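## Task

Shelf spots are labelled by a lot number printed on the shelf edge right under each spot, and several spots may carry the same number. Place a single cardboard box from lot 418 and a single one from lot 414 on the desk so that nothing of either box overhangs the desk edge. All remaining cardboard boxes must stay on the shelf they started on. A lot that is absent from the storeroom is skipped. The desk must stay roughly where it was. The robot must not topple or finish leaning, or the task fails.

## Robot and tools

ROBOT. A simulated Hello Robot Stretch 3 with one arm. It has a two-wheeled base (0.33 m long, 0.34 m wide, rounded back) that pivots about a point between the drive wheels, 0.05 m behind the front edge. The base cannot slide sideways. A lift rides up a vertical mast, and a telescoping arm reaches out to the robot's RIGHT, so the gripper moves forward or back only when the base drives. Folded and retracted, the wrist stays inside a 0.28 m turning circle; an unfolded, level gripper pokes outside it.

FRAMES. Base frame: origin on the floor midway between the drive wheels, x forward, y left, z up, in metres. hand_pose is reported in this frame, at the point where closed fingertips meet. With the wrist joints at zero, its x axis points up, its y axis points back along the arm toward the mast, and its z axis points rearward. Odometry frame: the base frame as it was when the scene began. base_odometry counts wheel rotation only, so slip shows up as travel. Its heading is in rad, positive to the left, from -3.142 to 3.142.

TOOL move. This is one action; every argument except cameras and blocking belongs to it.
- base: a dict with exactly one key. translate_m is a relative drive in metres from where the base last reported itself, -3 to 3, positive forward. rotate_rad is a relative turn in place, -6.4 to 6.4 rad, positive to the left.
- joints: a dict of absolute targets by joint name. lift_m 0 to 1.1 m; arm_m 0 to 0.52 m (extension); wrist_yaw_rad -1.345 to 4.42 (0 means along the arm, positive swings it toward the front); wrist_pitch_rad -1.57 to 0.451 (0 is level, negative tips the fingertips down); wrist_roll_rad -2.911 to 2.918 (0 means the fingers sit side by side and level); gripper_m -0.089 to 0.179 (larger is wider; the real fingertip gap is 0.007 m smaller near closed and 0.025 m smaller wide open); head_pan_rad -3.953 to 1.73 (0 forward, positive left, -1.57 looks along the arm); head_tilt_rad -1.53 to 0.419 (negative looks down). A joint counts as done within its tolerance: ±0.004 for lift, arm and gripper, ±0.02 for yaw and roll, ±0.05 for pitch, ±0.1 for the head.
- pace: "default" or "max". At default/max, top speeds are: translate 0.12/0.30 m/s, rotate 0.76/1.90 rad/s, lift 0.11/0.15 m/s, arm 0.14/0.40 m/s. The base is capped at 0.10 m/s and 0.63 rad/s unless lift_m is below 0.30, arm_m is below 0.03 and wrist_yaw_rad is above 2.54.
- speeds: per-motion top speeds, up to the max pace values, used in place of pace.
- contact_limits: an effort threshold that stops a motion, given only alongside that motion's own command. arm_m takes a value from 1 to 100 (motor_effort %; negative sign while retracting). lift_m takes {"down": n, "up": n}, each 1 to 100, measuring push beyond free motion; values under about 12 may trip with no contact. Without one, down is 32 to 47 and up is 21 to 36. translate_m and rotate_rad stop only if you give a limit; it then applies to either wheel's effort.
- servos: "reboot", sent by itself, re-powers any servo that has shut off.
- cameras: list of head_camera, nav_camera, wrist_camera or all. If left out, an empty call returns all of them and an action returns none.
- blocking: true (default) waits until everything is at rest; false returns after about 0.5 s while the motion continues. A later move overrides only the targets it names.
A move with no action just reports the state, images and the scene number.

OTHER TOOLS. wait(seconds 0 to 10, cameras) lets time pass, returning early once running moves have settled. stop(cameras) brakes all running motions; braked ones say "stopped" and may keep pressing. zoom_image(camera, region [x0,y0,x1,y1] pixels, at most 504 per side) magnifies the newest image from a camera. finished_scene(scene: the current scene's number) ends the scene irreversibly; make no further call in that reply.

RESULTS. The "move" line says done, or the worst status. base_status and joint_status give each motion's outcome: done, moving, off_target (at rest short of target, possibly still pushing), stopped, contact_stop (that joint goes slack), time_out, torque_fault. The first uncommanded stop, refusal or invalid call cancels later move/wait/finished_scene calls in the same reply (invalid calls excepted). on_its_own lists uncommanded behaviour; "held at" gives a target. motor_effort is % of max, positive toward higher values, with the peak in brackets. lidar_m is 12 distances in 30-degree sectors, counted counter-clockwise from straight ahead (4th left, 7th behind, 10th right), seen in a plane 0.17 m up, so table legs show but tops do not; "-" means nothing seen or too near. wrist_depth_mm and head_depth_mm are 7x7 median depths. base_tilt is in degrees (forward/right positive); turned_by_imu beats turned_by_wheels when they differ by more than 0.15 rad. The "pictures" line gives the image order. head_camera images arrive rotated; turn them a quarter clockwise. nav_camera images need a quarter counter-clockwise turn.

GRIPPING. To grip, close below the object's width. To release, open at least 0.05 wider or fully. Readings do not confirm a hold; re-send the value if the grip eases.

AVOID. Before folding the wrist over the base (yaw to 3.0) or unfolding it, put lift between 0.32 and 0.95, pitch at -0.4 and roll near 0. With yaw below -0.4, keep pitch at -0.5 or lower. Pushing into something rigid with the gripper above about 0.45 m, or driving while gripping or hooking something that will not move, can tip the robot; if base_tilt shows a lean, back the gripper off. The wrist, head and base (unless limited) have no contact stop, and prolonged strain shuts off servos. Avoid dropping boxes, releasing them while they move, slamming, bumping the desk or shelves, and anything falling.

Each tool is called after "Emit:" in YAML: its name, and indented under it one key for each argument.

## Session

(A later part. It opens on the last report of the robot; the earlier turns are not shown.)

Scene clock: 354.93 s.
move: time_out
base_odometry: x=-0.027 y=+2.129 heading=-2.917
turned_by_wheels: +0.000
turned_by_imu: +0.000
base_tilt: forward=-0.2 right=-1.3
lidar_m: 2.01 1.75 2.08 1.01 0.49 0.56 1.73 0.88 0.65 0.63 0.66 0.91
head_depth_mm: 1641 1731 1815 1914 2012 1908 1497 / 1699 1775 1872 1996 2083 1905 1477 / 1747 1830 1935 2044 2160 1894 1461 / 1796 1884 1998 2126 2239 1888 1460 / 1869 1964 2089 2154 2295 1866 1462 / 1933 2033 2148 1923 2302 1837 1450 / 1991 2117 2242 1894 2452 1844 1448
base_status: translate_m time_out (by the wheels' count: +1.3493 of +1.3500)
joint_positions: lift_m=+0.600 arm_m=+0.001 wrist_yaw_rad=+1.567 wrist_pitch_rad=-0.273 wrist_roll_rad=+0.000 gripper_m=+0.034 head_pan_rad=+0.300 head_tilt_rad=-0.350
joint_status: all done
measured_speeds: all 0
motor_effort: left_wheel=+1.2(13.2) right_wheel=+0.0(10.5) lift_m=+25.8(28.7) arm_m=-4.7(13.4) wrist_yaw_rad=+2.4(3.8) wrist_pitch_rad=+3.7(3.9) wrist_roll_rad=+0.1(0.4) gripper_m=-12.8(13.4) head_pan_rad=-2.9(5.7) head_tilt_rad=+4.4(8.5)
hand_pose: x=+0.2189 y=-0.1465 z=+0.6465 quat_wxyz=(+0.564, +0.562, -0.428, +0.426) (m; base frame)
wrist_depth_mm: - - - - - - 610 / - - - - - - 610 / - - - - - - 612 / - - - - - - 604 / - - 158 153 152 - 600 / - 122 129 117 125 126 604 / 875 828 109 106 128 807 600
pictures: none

Emit:
move:
  cameras: ["nav_camera","head_camera"]

Scene clock: 357.53 s.
base_odometry: x=-0.027 y=+2.129 heading=-2.917
turned_by_wheels: +0.000
turned_by_imu: +0.000
base_tilt: forward=-0.3 right=-1.2
lidar_m: 2.01 1.74 2.08 1.01 0.49 0.56 1.73 0.88 0.65 0.63 0.66 0.91
head_depth_mm: 1642 1722 1817 1892 2021 1913 1500 / 1695 1786 1879 1976 2097 1922 1495 / 1749 1832 1930 2054 2162 1897 1475 / 1814 1901 2004 2116 2234 1874 1465 / 1868 1964 2093 2160 2291 1879 1459 / 1924 2038 2156 1923 2317 1852 1455 / 1986 2096 2217 1897 2476 1847 1451
base_status: translate_m time_out (by the wheels' count: +1.3493 of +1.3500)
joint_positions: lift_m=+0.600 arm_m=+0.001 wrist_yaw_rad=+1.567 wrist_pitch_rad=-0.273 wrist_roll_rad=+0.000 gripper_m=+0.034 head_pan_rad=+0.300 head_tilt_rad=-0.350
joint_status: all done
measured_speeds: all 0
motor_effort: left_wheel=+0.8(13.2) right_wheel=-0.3(10.5) lift_m=+25.5(28.7) arm_m=-2.3(13.4) wrist_yaw_rad=+2.7(3.8) wrist_pitch_rad=+3.6(3.9) wrist_roll_rad=+0.1(0.4) gripper_m=-12.7(13.4) head_pan_rad=-2.6(5.7) head_tilt_rad=+3.7(8.5)
hand_pose: x=+0.2189 y=-0.1465 z=+0.6465 quat_wxyz=(+0.564, +0.562, -0.428, +0.426) (m; base frame)
wrist_depth_mm: - - - - - - 610 / - - - - - - 617 / - - - - - - 606 / - - - - - - 603 / - - 158 153 153 - 602 / - 123 129 117 125 126 605 / 867 828 109 106 128 798 603
pictures: head_camera (sideways), nav_camera (sideways)
camera_calibration:
head_camera: T_world_to_cam=[[-0.265867, -0.130665, -0.955113, 1.26014], [-0.25854, 0.96414, -0.0599327, 0.0791737], [0.928694, 0.231001, -0.290115, 0.327532], [0, 0, 0, 1]] pos_world=[0.0513237, 0.0126627, 1.30335]
nav_camera: T_world_to_cam=[[0.298482, 0.110145, 0.948038, -1.19263], [0.30975, -0.95073, 0.0129355, 0.0314504], [0.902753, 0.289794, -0.317894, 0.361478], [0, 0, 0, 1]] pos_world=[0.0199137, 0.0565098, 1.24517]

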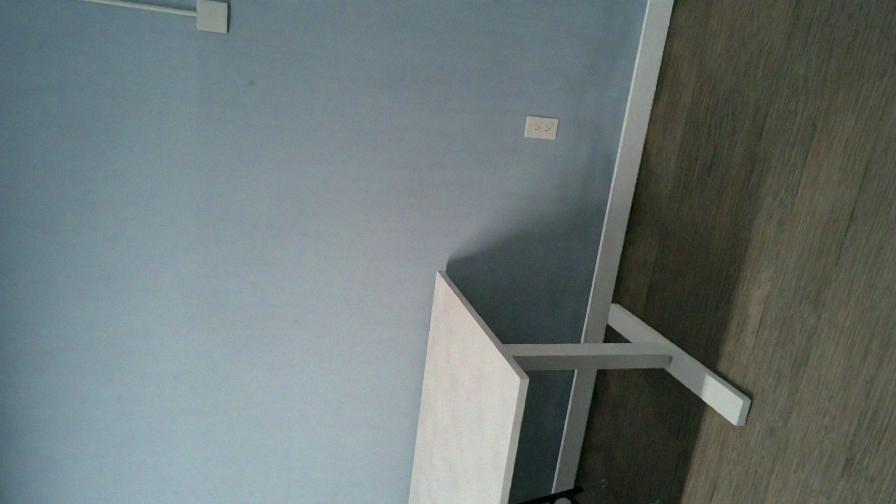

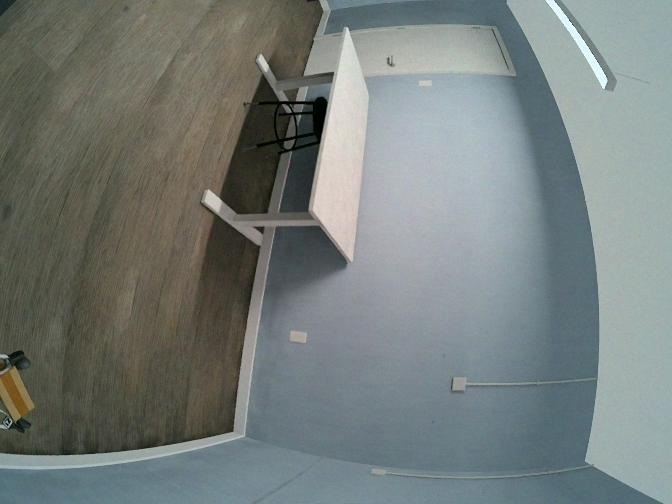

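Emit:
move:
  base: {"translate_m":0.78}
  joints: {"lift_m":0.9}

Emit:
move:
  base: {"rotate_rad":1.571}
  joints: {"head_pan_rad":-1.4}

Emit:
move:
  base: {"translate_m":0.85}
  cameras: ["nav_camera","head_camera"]

Scene clock: 390.37 s.
move: done
base_odometry: x=-0.787 y=+1.955 heading=-2.917
turned_by_wheels: +0.000
turned_by_imu: +0.000
base_tilt: forward=-0.2 right=-1.2
lidar_m: 1.24 1.10 1.47 3.61 1.46 1.11 2.39 0.90 0.67 0.64 0.67 0.93
head_depth_mm: 1011 1055 1106 1158 1233 1308 1382 / 1034 1091 1143 1205 1278 1358 1419 / 1064 1124 1178 1245 1325 1409 1460 / 1100 1152 1220 1296 1388 1479 1465 / 1137 1193 1266 1340 1446 1543 1470 / 1174 1236 1321 1395 1486 1606 1453 / 1213 1289 1369 1459 1301 1673 1431
base_status: done
joint_positions: lift_m=+0.900 arm_m=+0.001 wrist_yaw_rad=+1.567 wrist_pitch_rad=-0.273 wrist_roll_rad=+0.000 gripper_m=+0.034 head_pan_rad=+0.300 head_tilt_rad=-0.350
joint_status: all done
measured_speeds: all 0
motor_effort: left_wheel=+3.0(12.9) right_wheel=+7.2(10.3) lift_m=+30.8(34.5) arm_m=+4.8(5.8) wrist_yaw_rad=+2.0(3.5) wrist_pitch_rad=+3.8(4.0) wrist_roll_rad=-0.2(0.4) gripper_m=-13.1(13.5) head_pan_rad=-2.4(3.6) head_tilt_rad=+1.9(4.2)
hand_pose: x=+0.2188 y=-0.1465 z=+0.9463 quat_wxyz=(+0.565, +0.563, -0.428, +0.426) (m; base frame)
wrist_depth_mm: - - - - - - 619 / - - - - - - 628 / - - - - - - 625 / - - - - - - 618 / - - 158 152 153 - 616 / - 123 130 117 125 125 617 / - - 109 106 129 125 582
pictures: none

Scene clock: 393.97 s.
move: done
base_odometry: x=-0.787 y=+1.955 heading=-1.346
turned_by_wheels: +1.571
turned_by_imu: +1.546
base_tilt: forward=-0.3 right=-1.3
lidar_m: 3.59 1.48 1.11 1.46 0.92 0.67 0.65 0.67 0.92 1.24 1.09 1.13
head_depth_mm: 1018 1070 1129 1194 1270 1348 1407 / 1030 1090 1146 1215 1291 1381 1443 / 1051 1110 1168 1240 1316 1408 1463 / 1071 1131 1195 1268 1338 1438 1471 / 1083 1145 1217 1293 1378 1468 1456 / 1108 1167 1234 1309 1398 1508 1454 / 1122 1186 1262 1336 1438 1525 1450
base_status: done
joint_positions: lift_m=+0.900 arm_m=+0.001 wrist_yaw_rad=+1.567 wrist_pitch_rad=-0.273 wrist_roll_rad=+0.000 gripper_m=+0.034 head_pan_rad=-1.401 head_tilt_rad=-0.350
joint_status: all done
measured_speeds: all 0
motor_effort: left_wheel=-8.3(12.7) right_wheel=+10.6(13.1) lift_m=+29.3(31.8) arm_m=-1.3(6.3) wrist_yaw_rad=+1.8(3.4) wrist_pitch_rad=+3.9(4.0) wrist_roll_rad=+0.0(0.4) gripper_m=-13.0(13.3) head_pan_rad=+3.6(4.7) head_tilt_rad=+1.1(2.4)
hand_pose: x=+0.2188 y=-0.1465 z=+0.9463 quat_wxyz=(+0.565, +0.563, -0.428, +0.426) (m; base frame)
wrist_depth_mm: - - - - - - - / - - - - - - - / - - - - - - - / - - - - - - - / - - 160 153 153 - - / - 123 129 117 125 132 - / - - 109 106 129 - -
pictures: none

Scene clock: 403.60 s.
move: done
base_odometry: x=-0.598 y=+1.126 heading=-1.346
turned_by_wheels: +0.000
turned_by_imu: +0.000
base_tilt: forward=-0.2 right=-1.2
lidar_m: 2.78 1.47 1.08 1.04 1.08 1.54 1.49 1.54 1.29 0.79 0.85 0.93
head_depth_mm: 1020 1071 1132 1195 1260 945 675 / 1037 1092 1146 1218 1215 859 670 / 1046 1109 1168 1241 1198 854 666 / 1065 1137 1190 1265 1192 852 664 / 1089 1148 1215 1289 1179 844 660 / 1108 1175 1231 1320 1166 841 656 / 1121 1192 1264 1346 1160 831 655
base_status: done
joint_positions: lift_m=+0.900 arm_m=+0.001 wrist_yaw_rad=+1.567 wrist_pitch_rad=-0.273 wrist_roll_rad=+0.000 gripper_m=+0.034 head_pan_rad=-1.400 head_tilt_rad=-0.350
joint_status: not commanded
measured_speeds: all 0
motor_effort: left_wheel=+5.5(8.7) right_wheel=+4.4(14.9) lift_m=+24.1(29.9) arm_m=-10.0(13.3) wrist_yaw_rad=+1.8(3.6) wrist_pitch_rad=+3.9(4.0) wrist_roll_rad=+0.0(0.4) gripper_m=-12.6(13.4) head_pan_rad=+3.9(4.1) head_tilt_rad=-0.8(2.0)
hand_pose: x=+0.2188 y=-0.1465 z=+0.9463 quat_wxyz=(+0.565, +0.563, -0.428, +0.426) (m; base frame)
wrist_depth_mm: - - - - - - - / - - - - - - - / - - - - - - - / - - - - - - - / - - 159 153 152 638 - / - 123 129 117 125 131 - / - - 109 106 128 - -
pictures: head_camera (sideways), nav_camera (sideways)
camera_calibration:
head_camera: T_world_to_cam=[[-0.0953344, 0.280478, -0.955114, 1.25911], [0.989404, 0.132247, -0.0599216, 0.071642], [0.109504, -0.950706, -0.290114, 0.332483], [0, 0, 0, 1]] pos_world=[0.0127457, -0.0465342, 1.30335]
nav_camera: T_world_to_cam=[[0.0707679, -0.31017, 0.948043, -1.19126], [-0.9827, -0.184753, 0.0129096, 0.0393413], [0.171149, -0.932556, -0.317879, 0.365902], [0, 0, 0, 1]] pos_world=[0.0603396, -0.0210005, 1.24517]

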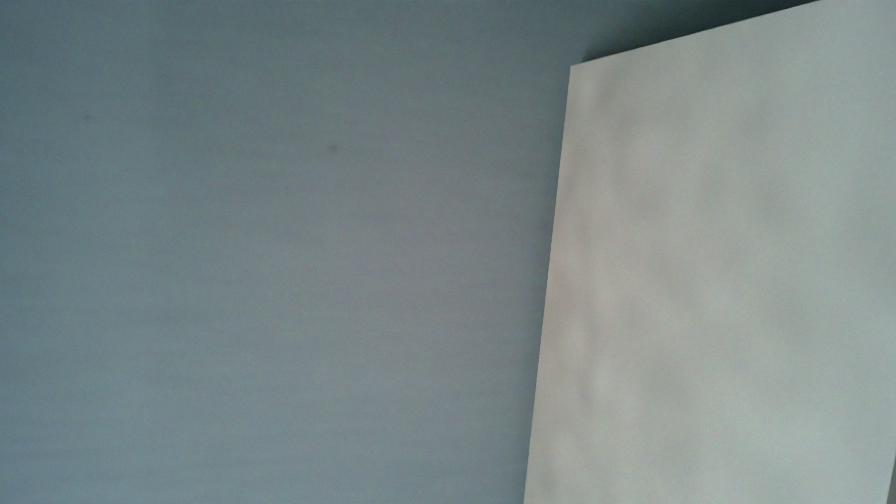

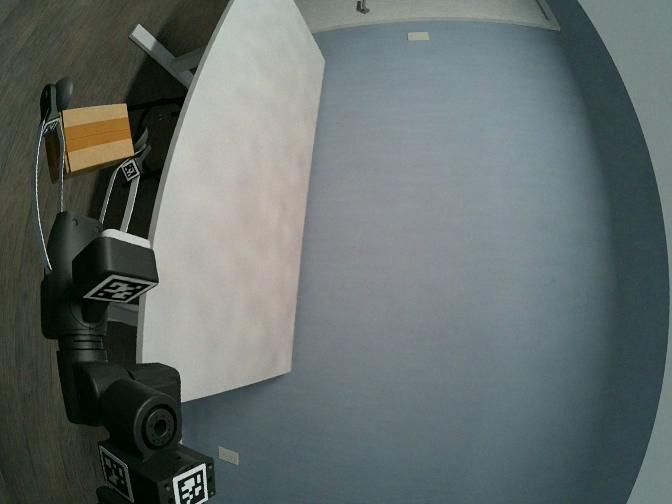

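Emit:
move:
  base: {"translate_m":0.15}
  joints: {"wrist_yaw_rad":0}

Emit:
move:
  joints: {"arm_m":0.36}

Emit:
move:
  joints: {"lift_m":0.76}
  cameras: ["head_camera","wrist_camera"]

Scene clock: 420.07 s.
move: done
base_odometry: x=-0.565 y=+0.980 heading=-1.347
turned_by_wheels: +0.000
turned_by_imu: +0.000
base_tilt: forward=-0.3 right=-1.2
lidar_m: 2.64 1.47 1.08 1.04 1.08 1.70 1.64 1.70 0.82 0.82 0.78 1.28
head_depth_mm: 1022 1073 1138 1195 1229 866 673 / 1039 1093 1151 1225 1207 862 425 / 1053 1112 1174 1240 1195 856 408 / 1068 1128 1189 1267 1186 852 607 / 1092 1145 1214 1292 1178 845 662 / 1101 1173 1239 1320 1166 839 657 / 1131 1190 1264 1345 1158 836 654
base_status: done
joint_positions: lift_m=+0.900 arm_m=+0.001 wrist_yaw_rad=+0.003 wrist_pitch_rad=-0.273 wrist_roll_rad=+0.000 gripper_m=+0.034 head_pan_rad=-1.400 head_tilt_rad=-0.350
joint_status: all done
measured_speeds: all 0
motor_effort: left_wheel=+0.0(10.5) right_wheel=+11.6(11.9) lift_m=+25.1(25.8) arm_m=-8.0(9.6) wrist_yaw_rad=-4.0(6.2) wrist_pitch_rad=+3.9(4.0) wrist_roll_rad=+0.1(0.4) gripper_m=-12.3(13.5) head_pan_rad=+3.4(4.1) head_tilt_rad=-1.8(2.7)
hand_pose: x=-0.0208 y=-0.3858 z=+0.9463 quat_wxyz=(+0.701, +0.098, -0.700, -0.096) (m; base frame)
wrist_depth_mm: - - - - - - - / - - - - - - - / - - - - - - - / - - - - - - - / - - 148 147 145 151 - / - - 129 117 125 126 - / - - 108 106 128 119 409
pictures: none

Scene clock: 423.93 s.
move: done
base_odometry: x=-0.565 y=+0.980 heading=-1.347
turned_by_wheels: +0.000
turned_by_imu: +0.000
base_tilt: forward=-0.5 right=-1.3
lidar_m: 2.63 1.47 1.07 1.04 1.08 1.70 1.64 1.70 0.82 0.81 0.78 1.29
head_depth_mm: 1023 1071 1128 1199 457 807 675 / 1033 1091 1155 1215 472 827 669 / 1055 1111 1177 1240 755 826 667 / 1069 1128 1194 1267 1190 853 662 / 1089 1149 1216 1289 1179 845 661 / 1112 1170 1236 1321 1169 841 658 / 1126 1191 1261 1346 1164 839 654
base_status: not commanded
joint_positions: lift_m=+0.900 arm_m=+0.360 wrist_yaw_rad=+0.003 wrist_pitch_rad=-0.273 wrist_roll_rad=+0.000 gripper_m=+0.034 head_pan_rad=-1.400 head_tilt_rad=-0.350
joint_status: all done
measured_speeds: all 0
motor_effort: left_wheel=+0.6(1.0) right_wheel=+11.0(11.5) lift_m=+27.7(28.3) arm_m=+12.7(15.2) wrist_yaw_rad=-2.6(4.9) wrist_pitch_rad=+3.9(4.1) wrist_roll_rad=-0.2(0.3) gripper_m=-12.3(13.2) head_pan_rad=+3.2(4.2) head_tilt_rad=-2.8(3.6)
hand_pose: x=-0.0208 y=-0.7452 z=+0.9463 quat_wxyz=(+0.701, +0.098, -0.700, -0.096) (m; base frame)
wrist_depth_mm: - - - - - - - / - - - - - - - / - - - - - - - / - - - - - - - / - - 147 147 145 - - / - - 129 117 125 125 - / - - 108 106 128 119 -
pictures: none

Scene clock: 426.03 s.
move: done
base_odometry: x=-0.565 y=+0.980 heading=-1.347
turned_by_wheels: +0.000
turned_by_imu: +0.000
base_tilt: forward=-0.4 right=-1.0
lidar_m: 2.64 1.47 1.08 1.04 1.08 1.70 1.64 1.70 0.82 0.82 0.78 1.28
head_depth_mm: 1019 1072 1125 1201 1228 528 420 / 1035 1094 1154 1217 1212 513 614 / 1053 1110 1175 1237 1201 669 645 / 1068 1130 1195 1262 1190 852 664 / 1087 1145 1217 1294 1184 847 661 / 1106 1166 1240 1318 1170 838 659 / 1125 1188 1265 1344 1163 839 654
base_status: not commanded
joint_positions: lift_m=+0.760 arm_m=+0.360 wrist_yaw_rad=+0.003 wrist_pitch_rad=-0.273 wrist_roll_rad=+0.000 gripper_m=+0.034 head_pan_rad=-1.400 head_tilt_rad=-0.350
joint_status: all done
measured_speeds: all 0
motor_effort: left_wheel=+0.4(1.2) right_wheel=+10.9(11.7) lift_m=+24.9(26.2) arm_m=+9.4(13.1) wrist_yaw_rad=-3.3(4.2) wrist_pitch_rad=+3.9(4.0) wrist_roll_rad=-0.3(0.3) gripper_m=-12.9(13.3) head_pan_rad=+3.3(4.1) head_tilt_rad=-3.2(4.5)
hand_pose: x=-0.0208 y=-0.7452 z=+0.8063 quat_wxyz=(+0.701, +0.098, -0.700, -0.096) (m; base frame)
wrist_depth_mm: - - - - - - - / - - - - - - - / - - - - - - - / - - - - - - - / - - 148 147 145 - - / - - 129 117 125 125 - / - - 108 106 128 119 -
pictures: head_camera (sideways), wrist_camera
camera_calibration:
head_camera: T_world_to_cam=[[-0.0953344, 0.280478, -0.955114, 1.25911], [0.989404, 0.132247, -0.0599216, 0.071642], [0.109504, -0.950706, -0.290114, 0.332483], [0, 0, 0, 1]] pos_world=[0.0127457, -0.0465342, 1.30335]
wrist_camera: T_world_to_cam=[[-0.998869, -0.0431873, -0.0198686, -0.0302987], [-0.00210342, 0.45769, -0.889109, 1.09045], [0.0474919, -0.888062, -0.457264, -0.125944], [0, 0, 0, 1]] pos_world=[-0.0219895, -0.612244, 0.91134]

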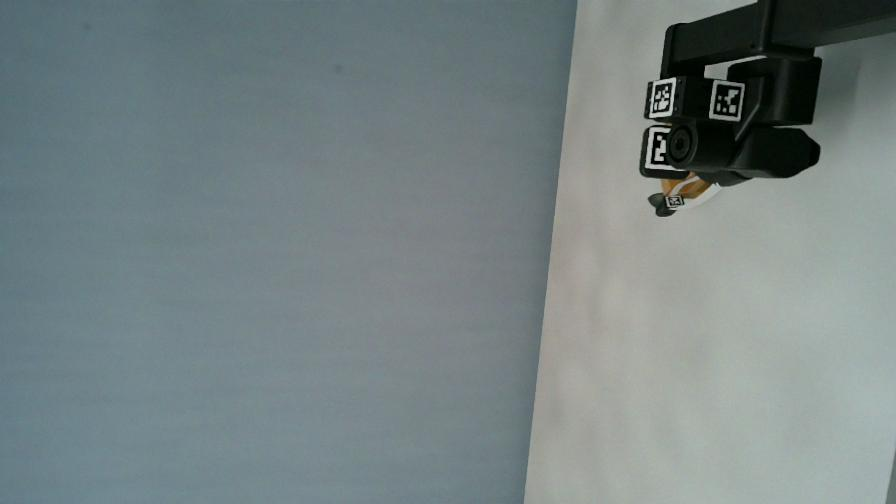

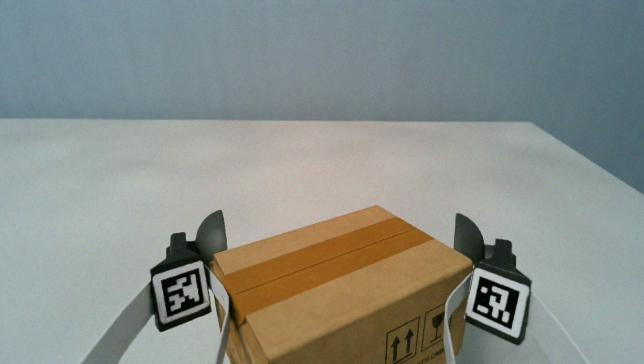

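Over the desk. Lower gently.

Emit:
move:
  joints: {"lift_m":0.69}
  speeds: {"lift_m":0.02}
  contact_limits: {"lift_m":{"down":14}}
  cameras: ["wrist_camera"]

Scene clock: 434.10 s.
move: done
base_odometry: x=-0.565 y=+0.980 heading=-1.347
turned_by_wheels: +0.000
turned_by_imu: +0.000
base_tilt: forward=-0.3 right=-1.2
lidar_m: 2.64 1.47 1.07 1.04 1.08 1.69 1.63 1.69 0.82 0.82 0.78 1.28
head_depth_mm: 1019 1077 1135 1201 1225 869 461 / 1039 1091 1151 1221 1208 819 526 / 1056 1108 1166 1238 1205 790 610 / 1072 1132 1199 1273 1191 847 662 / 1088 1147 1210 1296 1177 850 661 / 1111 1169 1237 1324 1173 840 657 / 1126 1188 1257 1343 1156 835 655
base_status: not commanded
joint_positions: lift_m=+0.690 arm_m=+0.360 wrist_yaw_rad=+0.002 wrist_pitch_rad=-0.197 wrist_roll_rad=+0.009 gripper_m=+0.034 head_pan_rad=-1.400 head_tilt_rad=-0.350
joint_status: all done
measured_speeds: all 0
on_its_own: wrist_pitch_rad is at rest, and its effort (-10.2) is outside its rest range (-8 to +12)
motor_effort: left_wheel=+0.9(1.0) right_wheel=+9.9(11.5) lift_m=+17.8(29.9) arm_m=-1.6(4.8) wrist_yaw_rad=-1.7(4.5) wrist_pitch_rad=-10.2(10.6) wrist_roll_rad=-3.3(3.4) gripper_m=-12.6(13.4) head_pan_rad=+2.9(3.8) head_tilt_rad=-2.6(4.5)
contact_limits: lift_m down 14 (down: maximum 72; up: maximum 65)
hand_pose: x=-0.0209 y=-0.7515 z=+0.7549 quat_wxyz=(+0.701, +0.070, -0.707, -0.069) (m; base frame)
wrist_depth_mm: - - - - - - - / - - - - - - - / - - - - - - - / - - - - - - - / - - 146 145 144 - - / - 122 129 116 125 125 - / - - 108 106 129 119 -
pictures: wrist_camera
camera_calibration:
wrist_camera: T_world_to_cam=[[-0.998774, -0.0419826, -0.02624, -0.026029], [0.0078852, 0.388352, -0.921477, 1.02021], [0.0488763, -0.920554, -0.387545, -0.232106], [0, 0, 0, 1]] pos_world=[-0.0226972, -0.610961, 0.849468]

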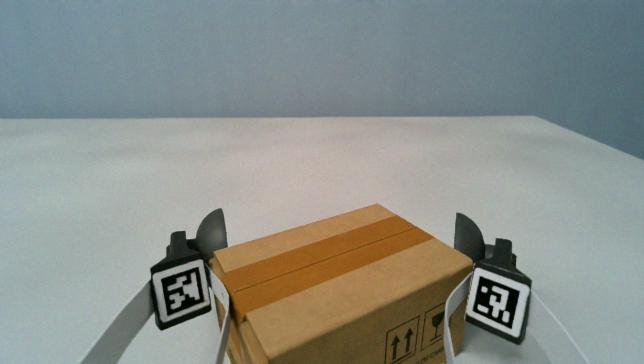

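Emit:
move:
  joints: {"lift_m":0.703}
  speeds: {"lift_m":0.03}

Emit:
move:
  joints: {"gripper_m":0.179}
  cameras: ["wrist_camera"]

Emit:
move:
  joints: {"lift_m":0.73}

Emit:
move:
  joints: {"arm_m":0}
  cameras: ["wrist_camera"]

Emit:
move:
  joints: {"wrist_yaw_rad":3.0,"wrist_pitch_rad":-0.4,"gripper_m":0.037}

Emit:
move:
  joints: {"lift_m":0.28,"head_pan_rad":0.4}
  pace: "max"
  cameras: ["nav_camera","head_camera"]

Scene clock: 445.33 s.
move: done
base_odometry: x=-0.565 y=+0.980 heading=-1.347
turned_by_wheels: +0.000
turned_by_imu: +0.000
base_tilt: forward=-0.4 right=-1.1
lidar_m: 2.64 1.46 1.08 1.04 1.07 1.70 1.64 1.70 0.82 0.82 0.78 1.28
head_depth_mm: 1019 1072 1133 1197 1227 867 449 / 1036 1088 1152 1217 1213 631 522 / 1057 1108 1168 1242 1201 777 610 / 1069 1129 1196 1265 1187 852 663 / 1092 1146 1217 1295 1181 846 660 / 1103 1171 1239 1310 1171 840 655 / 1125 1189 1261 1342 1163 838 657
base_status: not commanded
joint_positions: lift_m=+0.703 arm_m=+0.360 wrist_yaw_rad=+0.002 wrist_pitch_rad=-0.244 wrist_roll_rad=+0.004 gripper_m=+0.034 head_pan_rad=-1.400 head_tilt_rad=-0.350
joint_status: all done
measured_speeds: all 0
motor_effort: left_wheel=+1.1(1.1) right_wheel=+9.6(10.6) lift_m=+29.5(30.6) arm_m=-8.4(8.4) wrist_yaw_rad=-1.9(4.2) wrist_pitch_rad=-1.7(10.2) wrist_roll_rad=-1.2(3.3) gripper_m=-12.9(13.1) head_pan_rad=+3.6(3.8) head_tilt_rad=-3.5(4.6)
hand_pose: x=-0.0210 y=-0.7478 z=+0.7565 quat_wxyz=(+0.701, +0.087, -0.703, -0.086) (m; base frame)
wrist_depth_mm: - - - - - - - / - - - - - - - / - - - - - - - / - - - - - - - / - - 145 145 144 - - / - - 130 117 125 125 - / - - 109 107 128 119 -
pictures: none

Scene clock: 447.33 s.
move: done
base_odometry: x=-0.565 y=+0.980 heading=-1.347
turned_by_wheels: +0.000
turned_by_imu: +0.000
base_tilt: forward=-0.3 right=-1.2
lidar_m: 2.64 1.47 1.08 1.04 1.08 1.70 1.64 1.70 0.82 0.81 0.78 1.28
head_depth_mm: 1024 1072 1134 1196 1222 868 448 / 1039 1092 1151 1219 1216 633 521 / 1055 1107 1173 1244 1202 785 608 / 1070 1131 1191 1263 1186 848 664 / 1086 1145 1215 1298 1186 843 660 / 1106 1168 1242 1318 1170 841 658 / 1128 1193 1260 1343 1162 835 654
base_status: not commanded
joint_positions: lift_m=+0.703 arm_m=+0.360 wrist_yaw_rad=+0.000 wrist_pitch_rad=-0.263 wrist_roll_rad=+0.003 gripper_m=+0.179 head_pan_rad=-1.400 head_tilt_rad=-0.350
joint_status: all done
measured_speeds: all 0
motor_effort: left_wheel=+1.1(1.2) right_wheel=+10.2(10.8) lift_m=+28.9(30.8) arm_m=-11.5(11.7) wrist_yaw_rad=-0.6(3.2) wrist_pitch_rad=+2.1(2.1) wrist_roll_rad=-1.1(1.4) gripper_m=+0.7(83.3) head_pan_rad=+3.1(3.6) head_tilt_rad=-3.1(4.0)
hand_pose: x=-0.0215 y=-0.7461 z=+0.7518 quat_wxyz=(+0.700, +0.093, -0.702, -0.093) (m; base frame)
wrist_depth_mm: - - - - - - - / - - - - - - - / - - - - - - - / - - - - - - - / - 142 138 143 143 - - / - 126 122 117 122 - - / - - 98 105 129 - 105
pictures: wrist_camera
camera_calibration:
wrist_camera: T_world_to_cam=[[-0.998955, -0.0396101, -0.0228089, -0.0271974], [0.00261924, 0.448588, -0.893735, 1.03914], [0.0456327, -0.89286, -0.448016, -0.162188], [0, 0, 0, 1]] pos_world=[-0.0224897, -0.612034, 0.855432]

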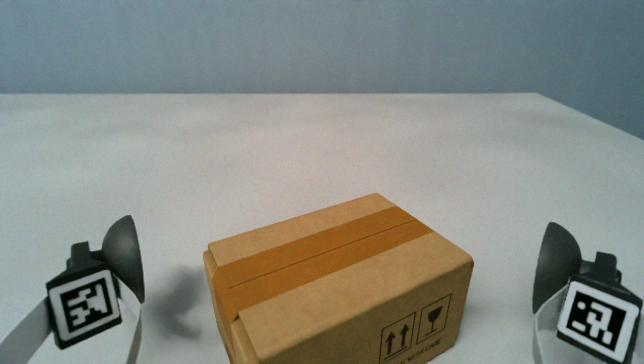

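Scene clock: 448.37 s.
move: done
base_odometry: x=-0.565 y=+0.980 heading=-1.347
turned_by_wheels: +0.000
turned_by_imu: +0.000
base_tilt: forward=-0.2 right=-1.2
lidar_m: 2.63 1.47 1.08 1.04 1.08 1.70 1.64 1.70 0.82 0.81 0.78 1.28
head_depth_mm: 1021 1072 1131 1200 1215 835 435 / 1037 1093 1149 1220 1214 533 533 / 1052 1108 1176 1236 1194 681 626 / 1074 1129 1193 1264 1185 819 663 / 1086 1146 1211 1296 1181 846 661 / 1112 1168 1248 1314 1172 841 657 / 1126 1185 1258 1346 1159 834 655
base_status: not commanded
joint_positions: lift_m=+0.730 arm_m=+0.360 wrist_yaw_rad=+0.000 wrist_pitch_rad=-0.264 wrist_roll_rad=+0.003 gripper_m=+0.179 head_pan_rad=-1.400 head_tilt_rad=-0.350
joint_status: all done
measured_speeds: all 0
motor_effort: left_wheel=+0.9(0.9) right_wheel=+9.8(10.5) lift_m=+30.6(32.2) arm_m=-13.0(13.1) wrist_yaw_rad=-0.8(1.8) wrist_pitch_rad=+2.2(2.2) wrist_roll_rad=-1.3(1.4) gripper_m=+1.0(1.0) head_pan_rad=+3.1(3.6) head_tilt_rad=-3.2(4.1)
hand_pose: x=-0.0215 y=-0.7460 z=+0.7786 quat_wxyz=(+0.700, +0.093, -0.702, -0.093) (m; base frame)
wrist_depth_mm: - - - - - - - / - - - - - - - / - - - - - - - / - - - - - - - / - 142 - - - - - / - 126 - 155 148 - - / - - 133 130 136 - 105
pictures: none

Scene clock: 452.23 s.
move: done
base_odometry: x=-0.565 y=+0.980 heading=-1.347
turned_by_wheels: +0.000
turned_by_imu: +0.000
base_tilt: forward=-0.3 right=-1.3
lidar_m: 2.63 1.47 1.08 1.04 1.08 1.69 1.64 1.70 0.82 0.81 0.78 1.28
head_depth_mm: 1021 1072 1136 1202 1227 867 674 / 1031 1096 1151 1224 1220 864 669 / 1051 1109 1165 1248 1195 787 667 / 1073 1122 1196 1268 1191 850 665 / 1087 1149 1222 1301 1182 846 660 / 1107 1168 1244 1319 1173 840 658 / 1125 1188 1266 1343 1160 838 654
base_status: not commanded
joint_positions: lift_m=+0.730 arm_m=+0.001 wrist_yaw_rad=+0.000 wrist_pitch_rad=-0.264 wrist_roll_rad=+0.003 gripper_m=+0.179 head_pan_rad=-1.400 head_tilt_rad=-0.350
joint_status: all done
measured_speeds: all 0
motor_effort: left_wheel=+0.5(1.0) right_wheel=+9.7(10.8) lift_m=+29.7(31.5) arm_m=-12.9(14.7) wrist_yaw_rad=+0.7(2.1) wrist_pitch_rad=+2.1(2.3) wrist_roll_rad=-1.3(1.5) gripper_m=+0.5(1.6) head_pan_rad=+2.4(3.7) head_tilt_rad=-3.2(4.0)
hand_pose: x=-0.0215 y=-0.3866 z=+0.7786 quat_wxyz=(+0.700, +0.093, -0.702, -0.094) (m; base frame)
wrist_depth_mm: - - - - - - - / - - - - - - - / - - - 449 - - - / - - - - - - - / - 142 - - - - - / - 140 - - - - - / 972 - - - - - 105
pictures: wrist_camera
camera_calibration:
wrist_camera: T_world_to_cam=[[-0.998955, -0.0395925, -0.0228392, -0.0123168], [0.00261334, 0.449388, -0.893333, 0.901807], [0.0456329, -0.892459, -0.448815, 0.171564], [0, 0, 0, 1]] pos_world=[-0.0224897, -0.252635, 0.882333]

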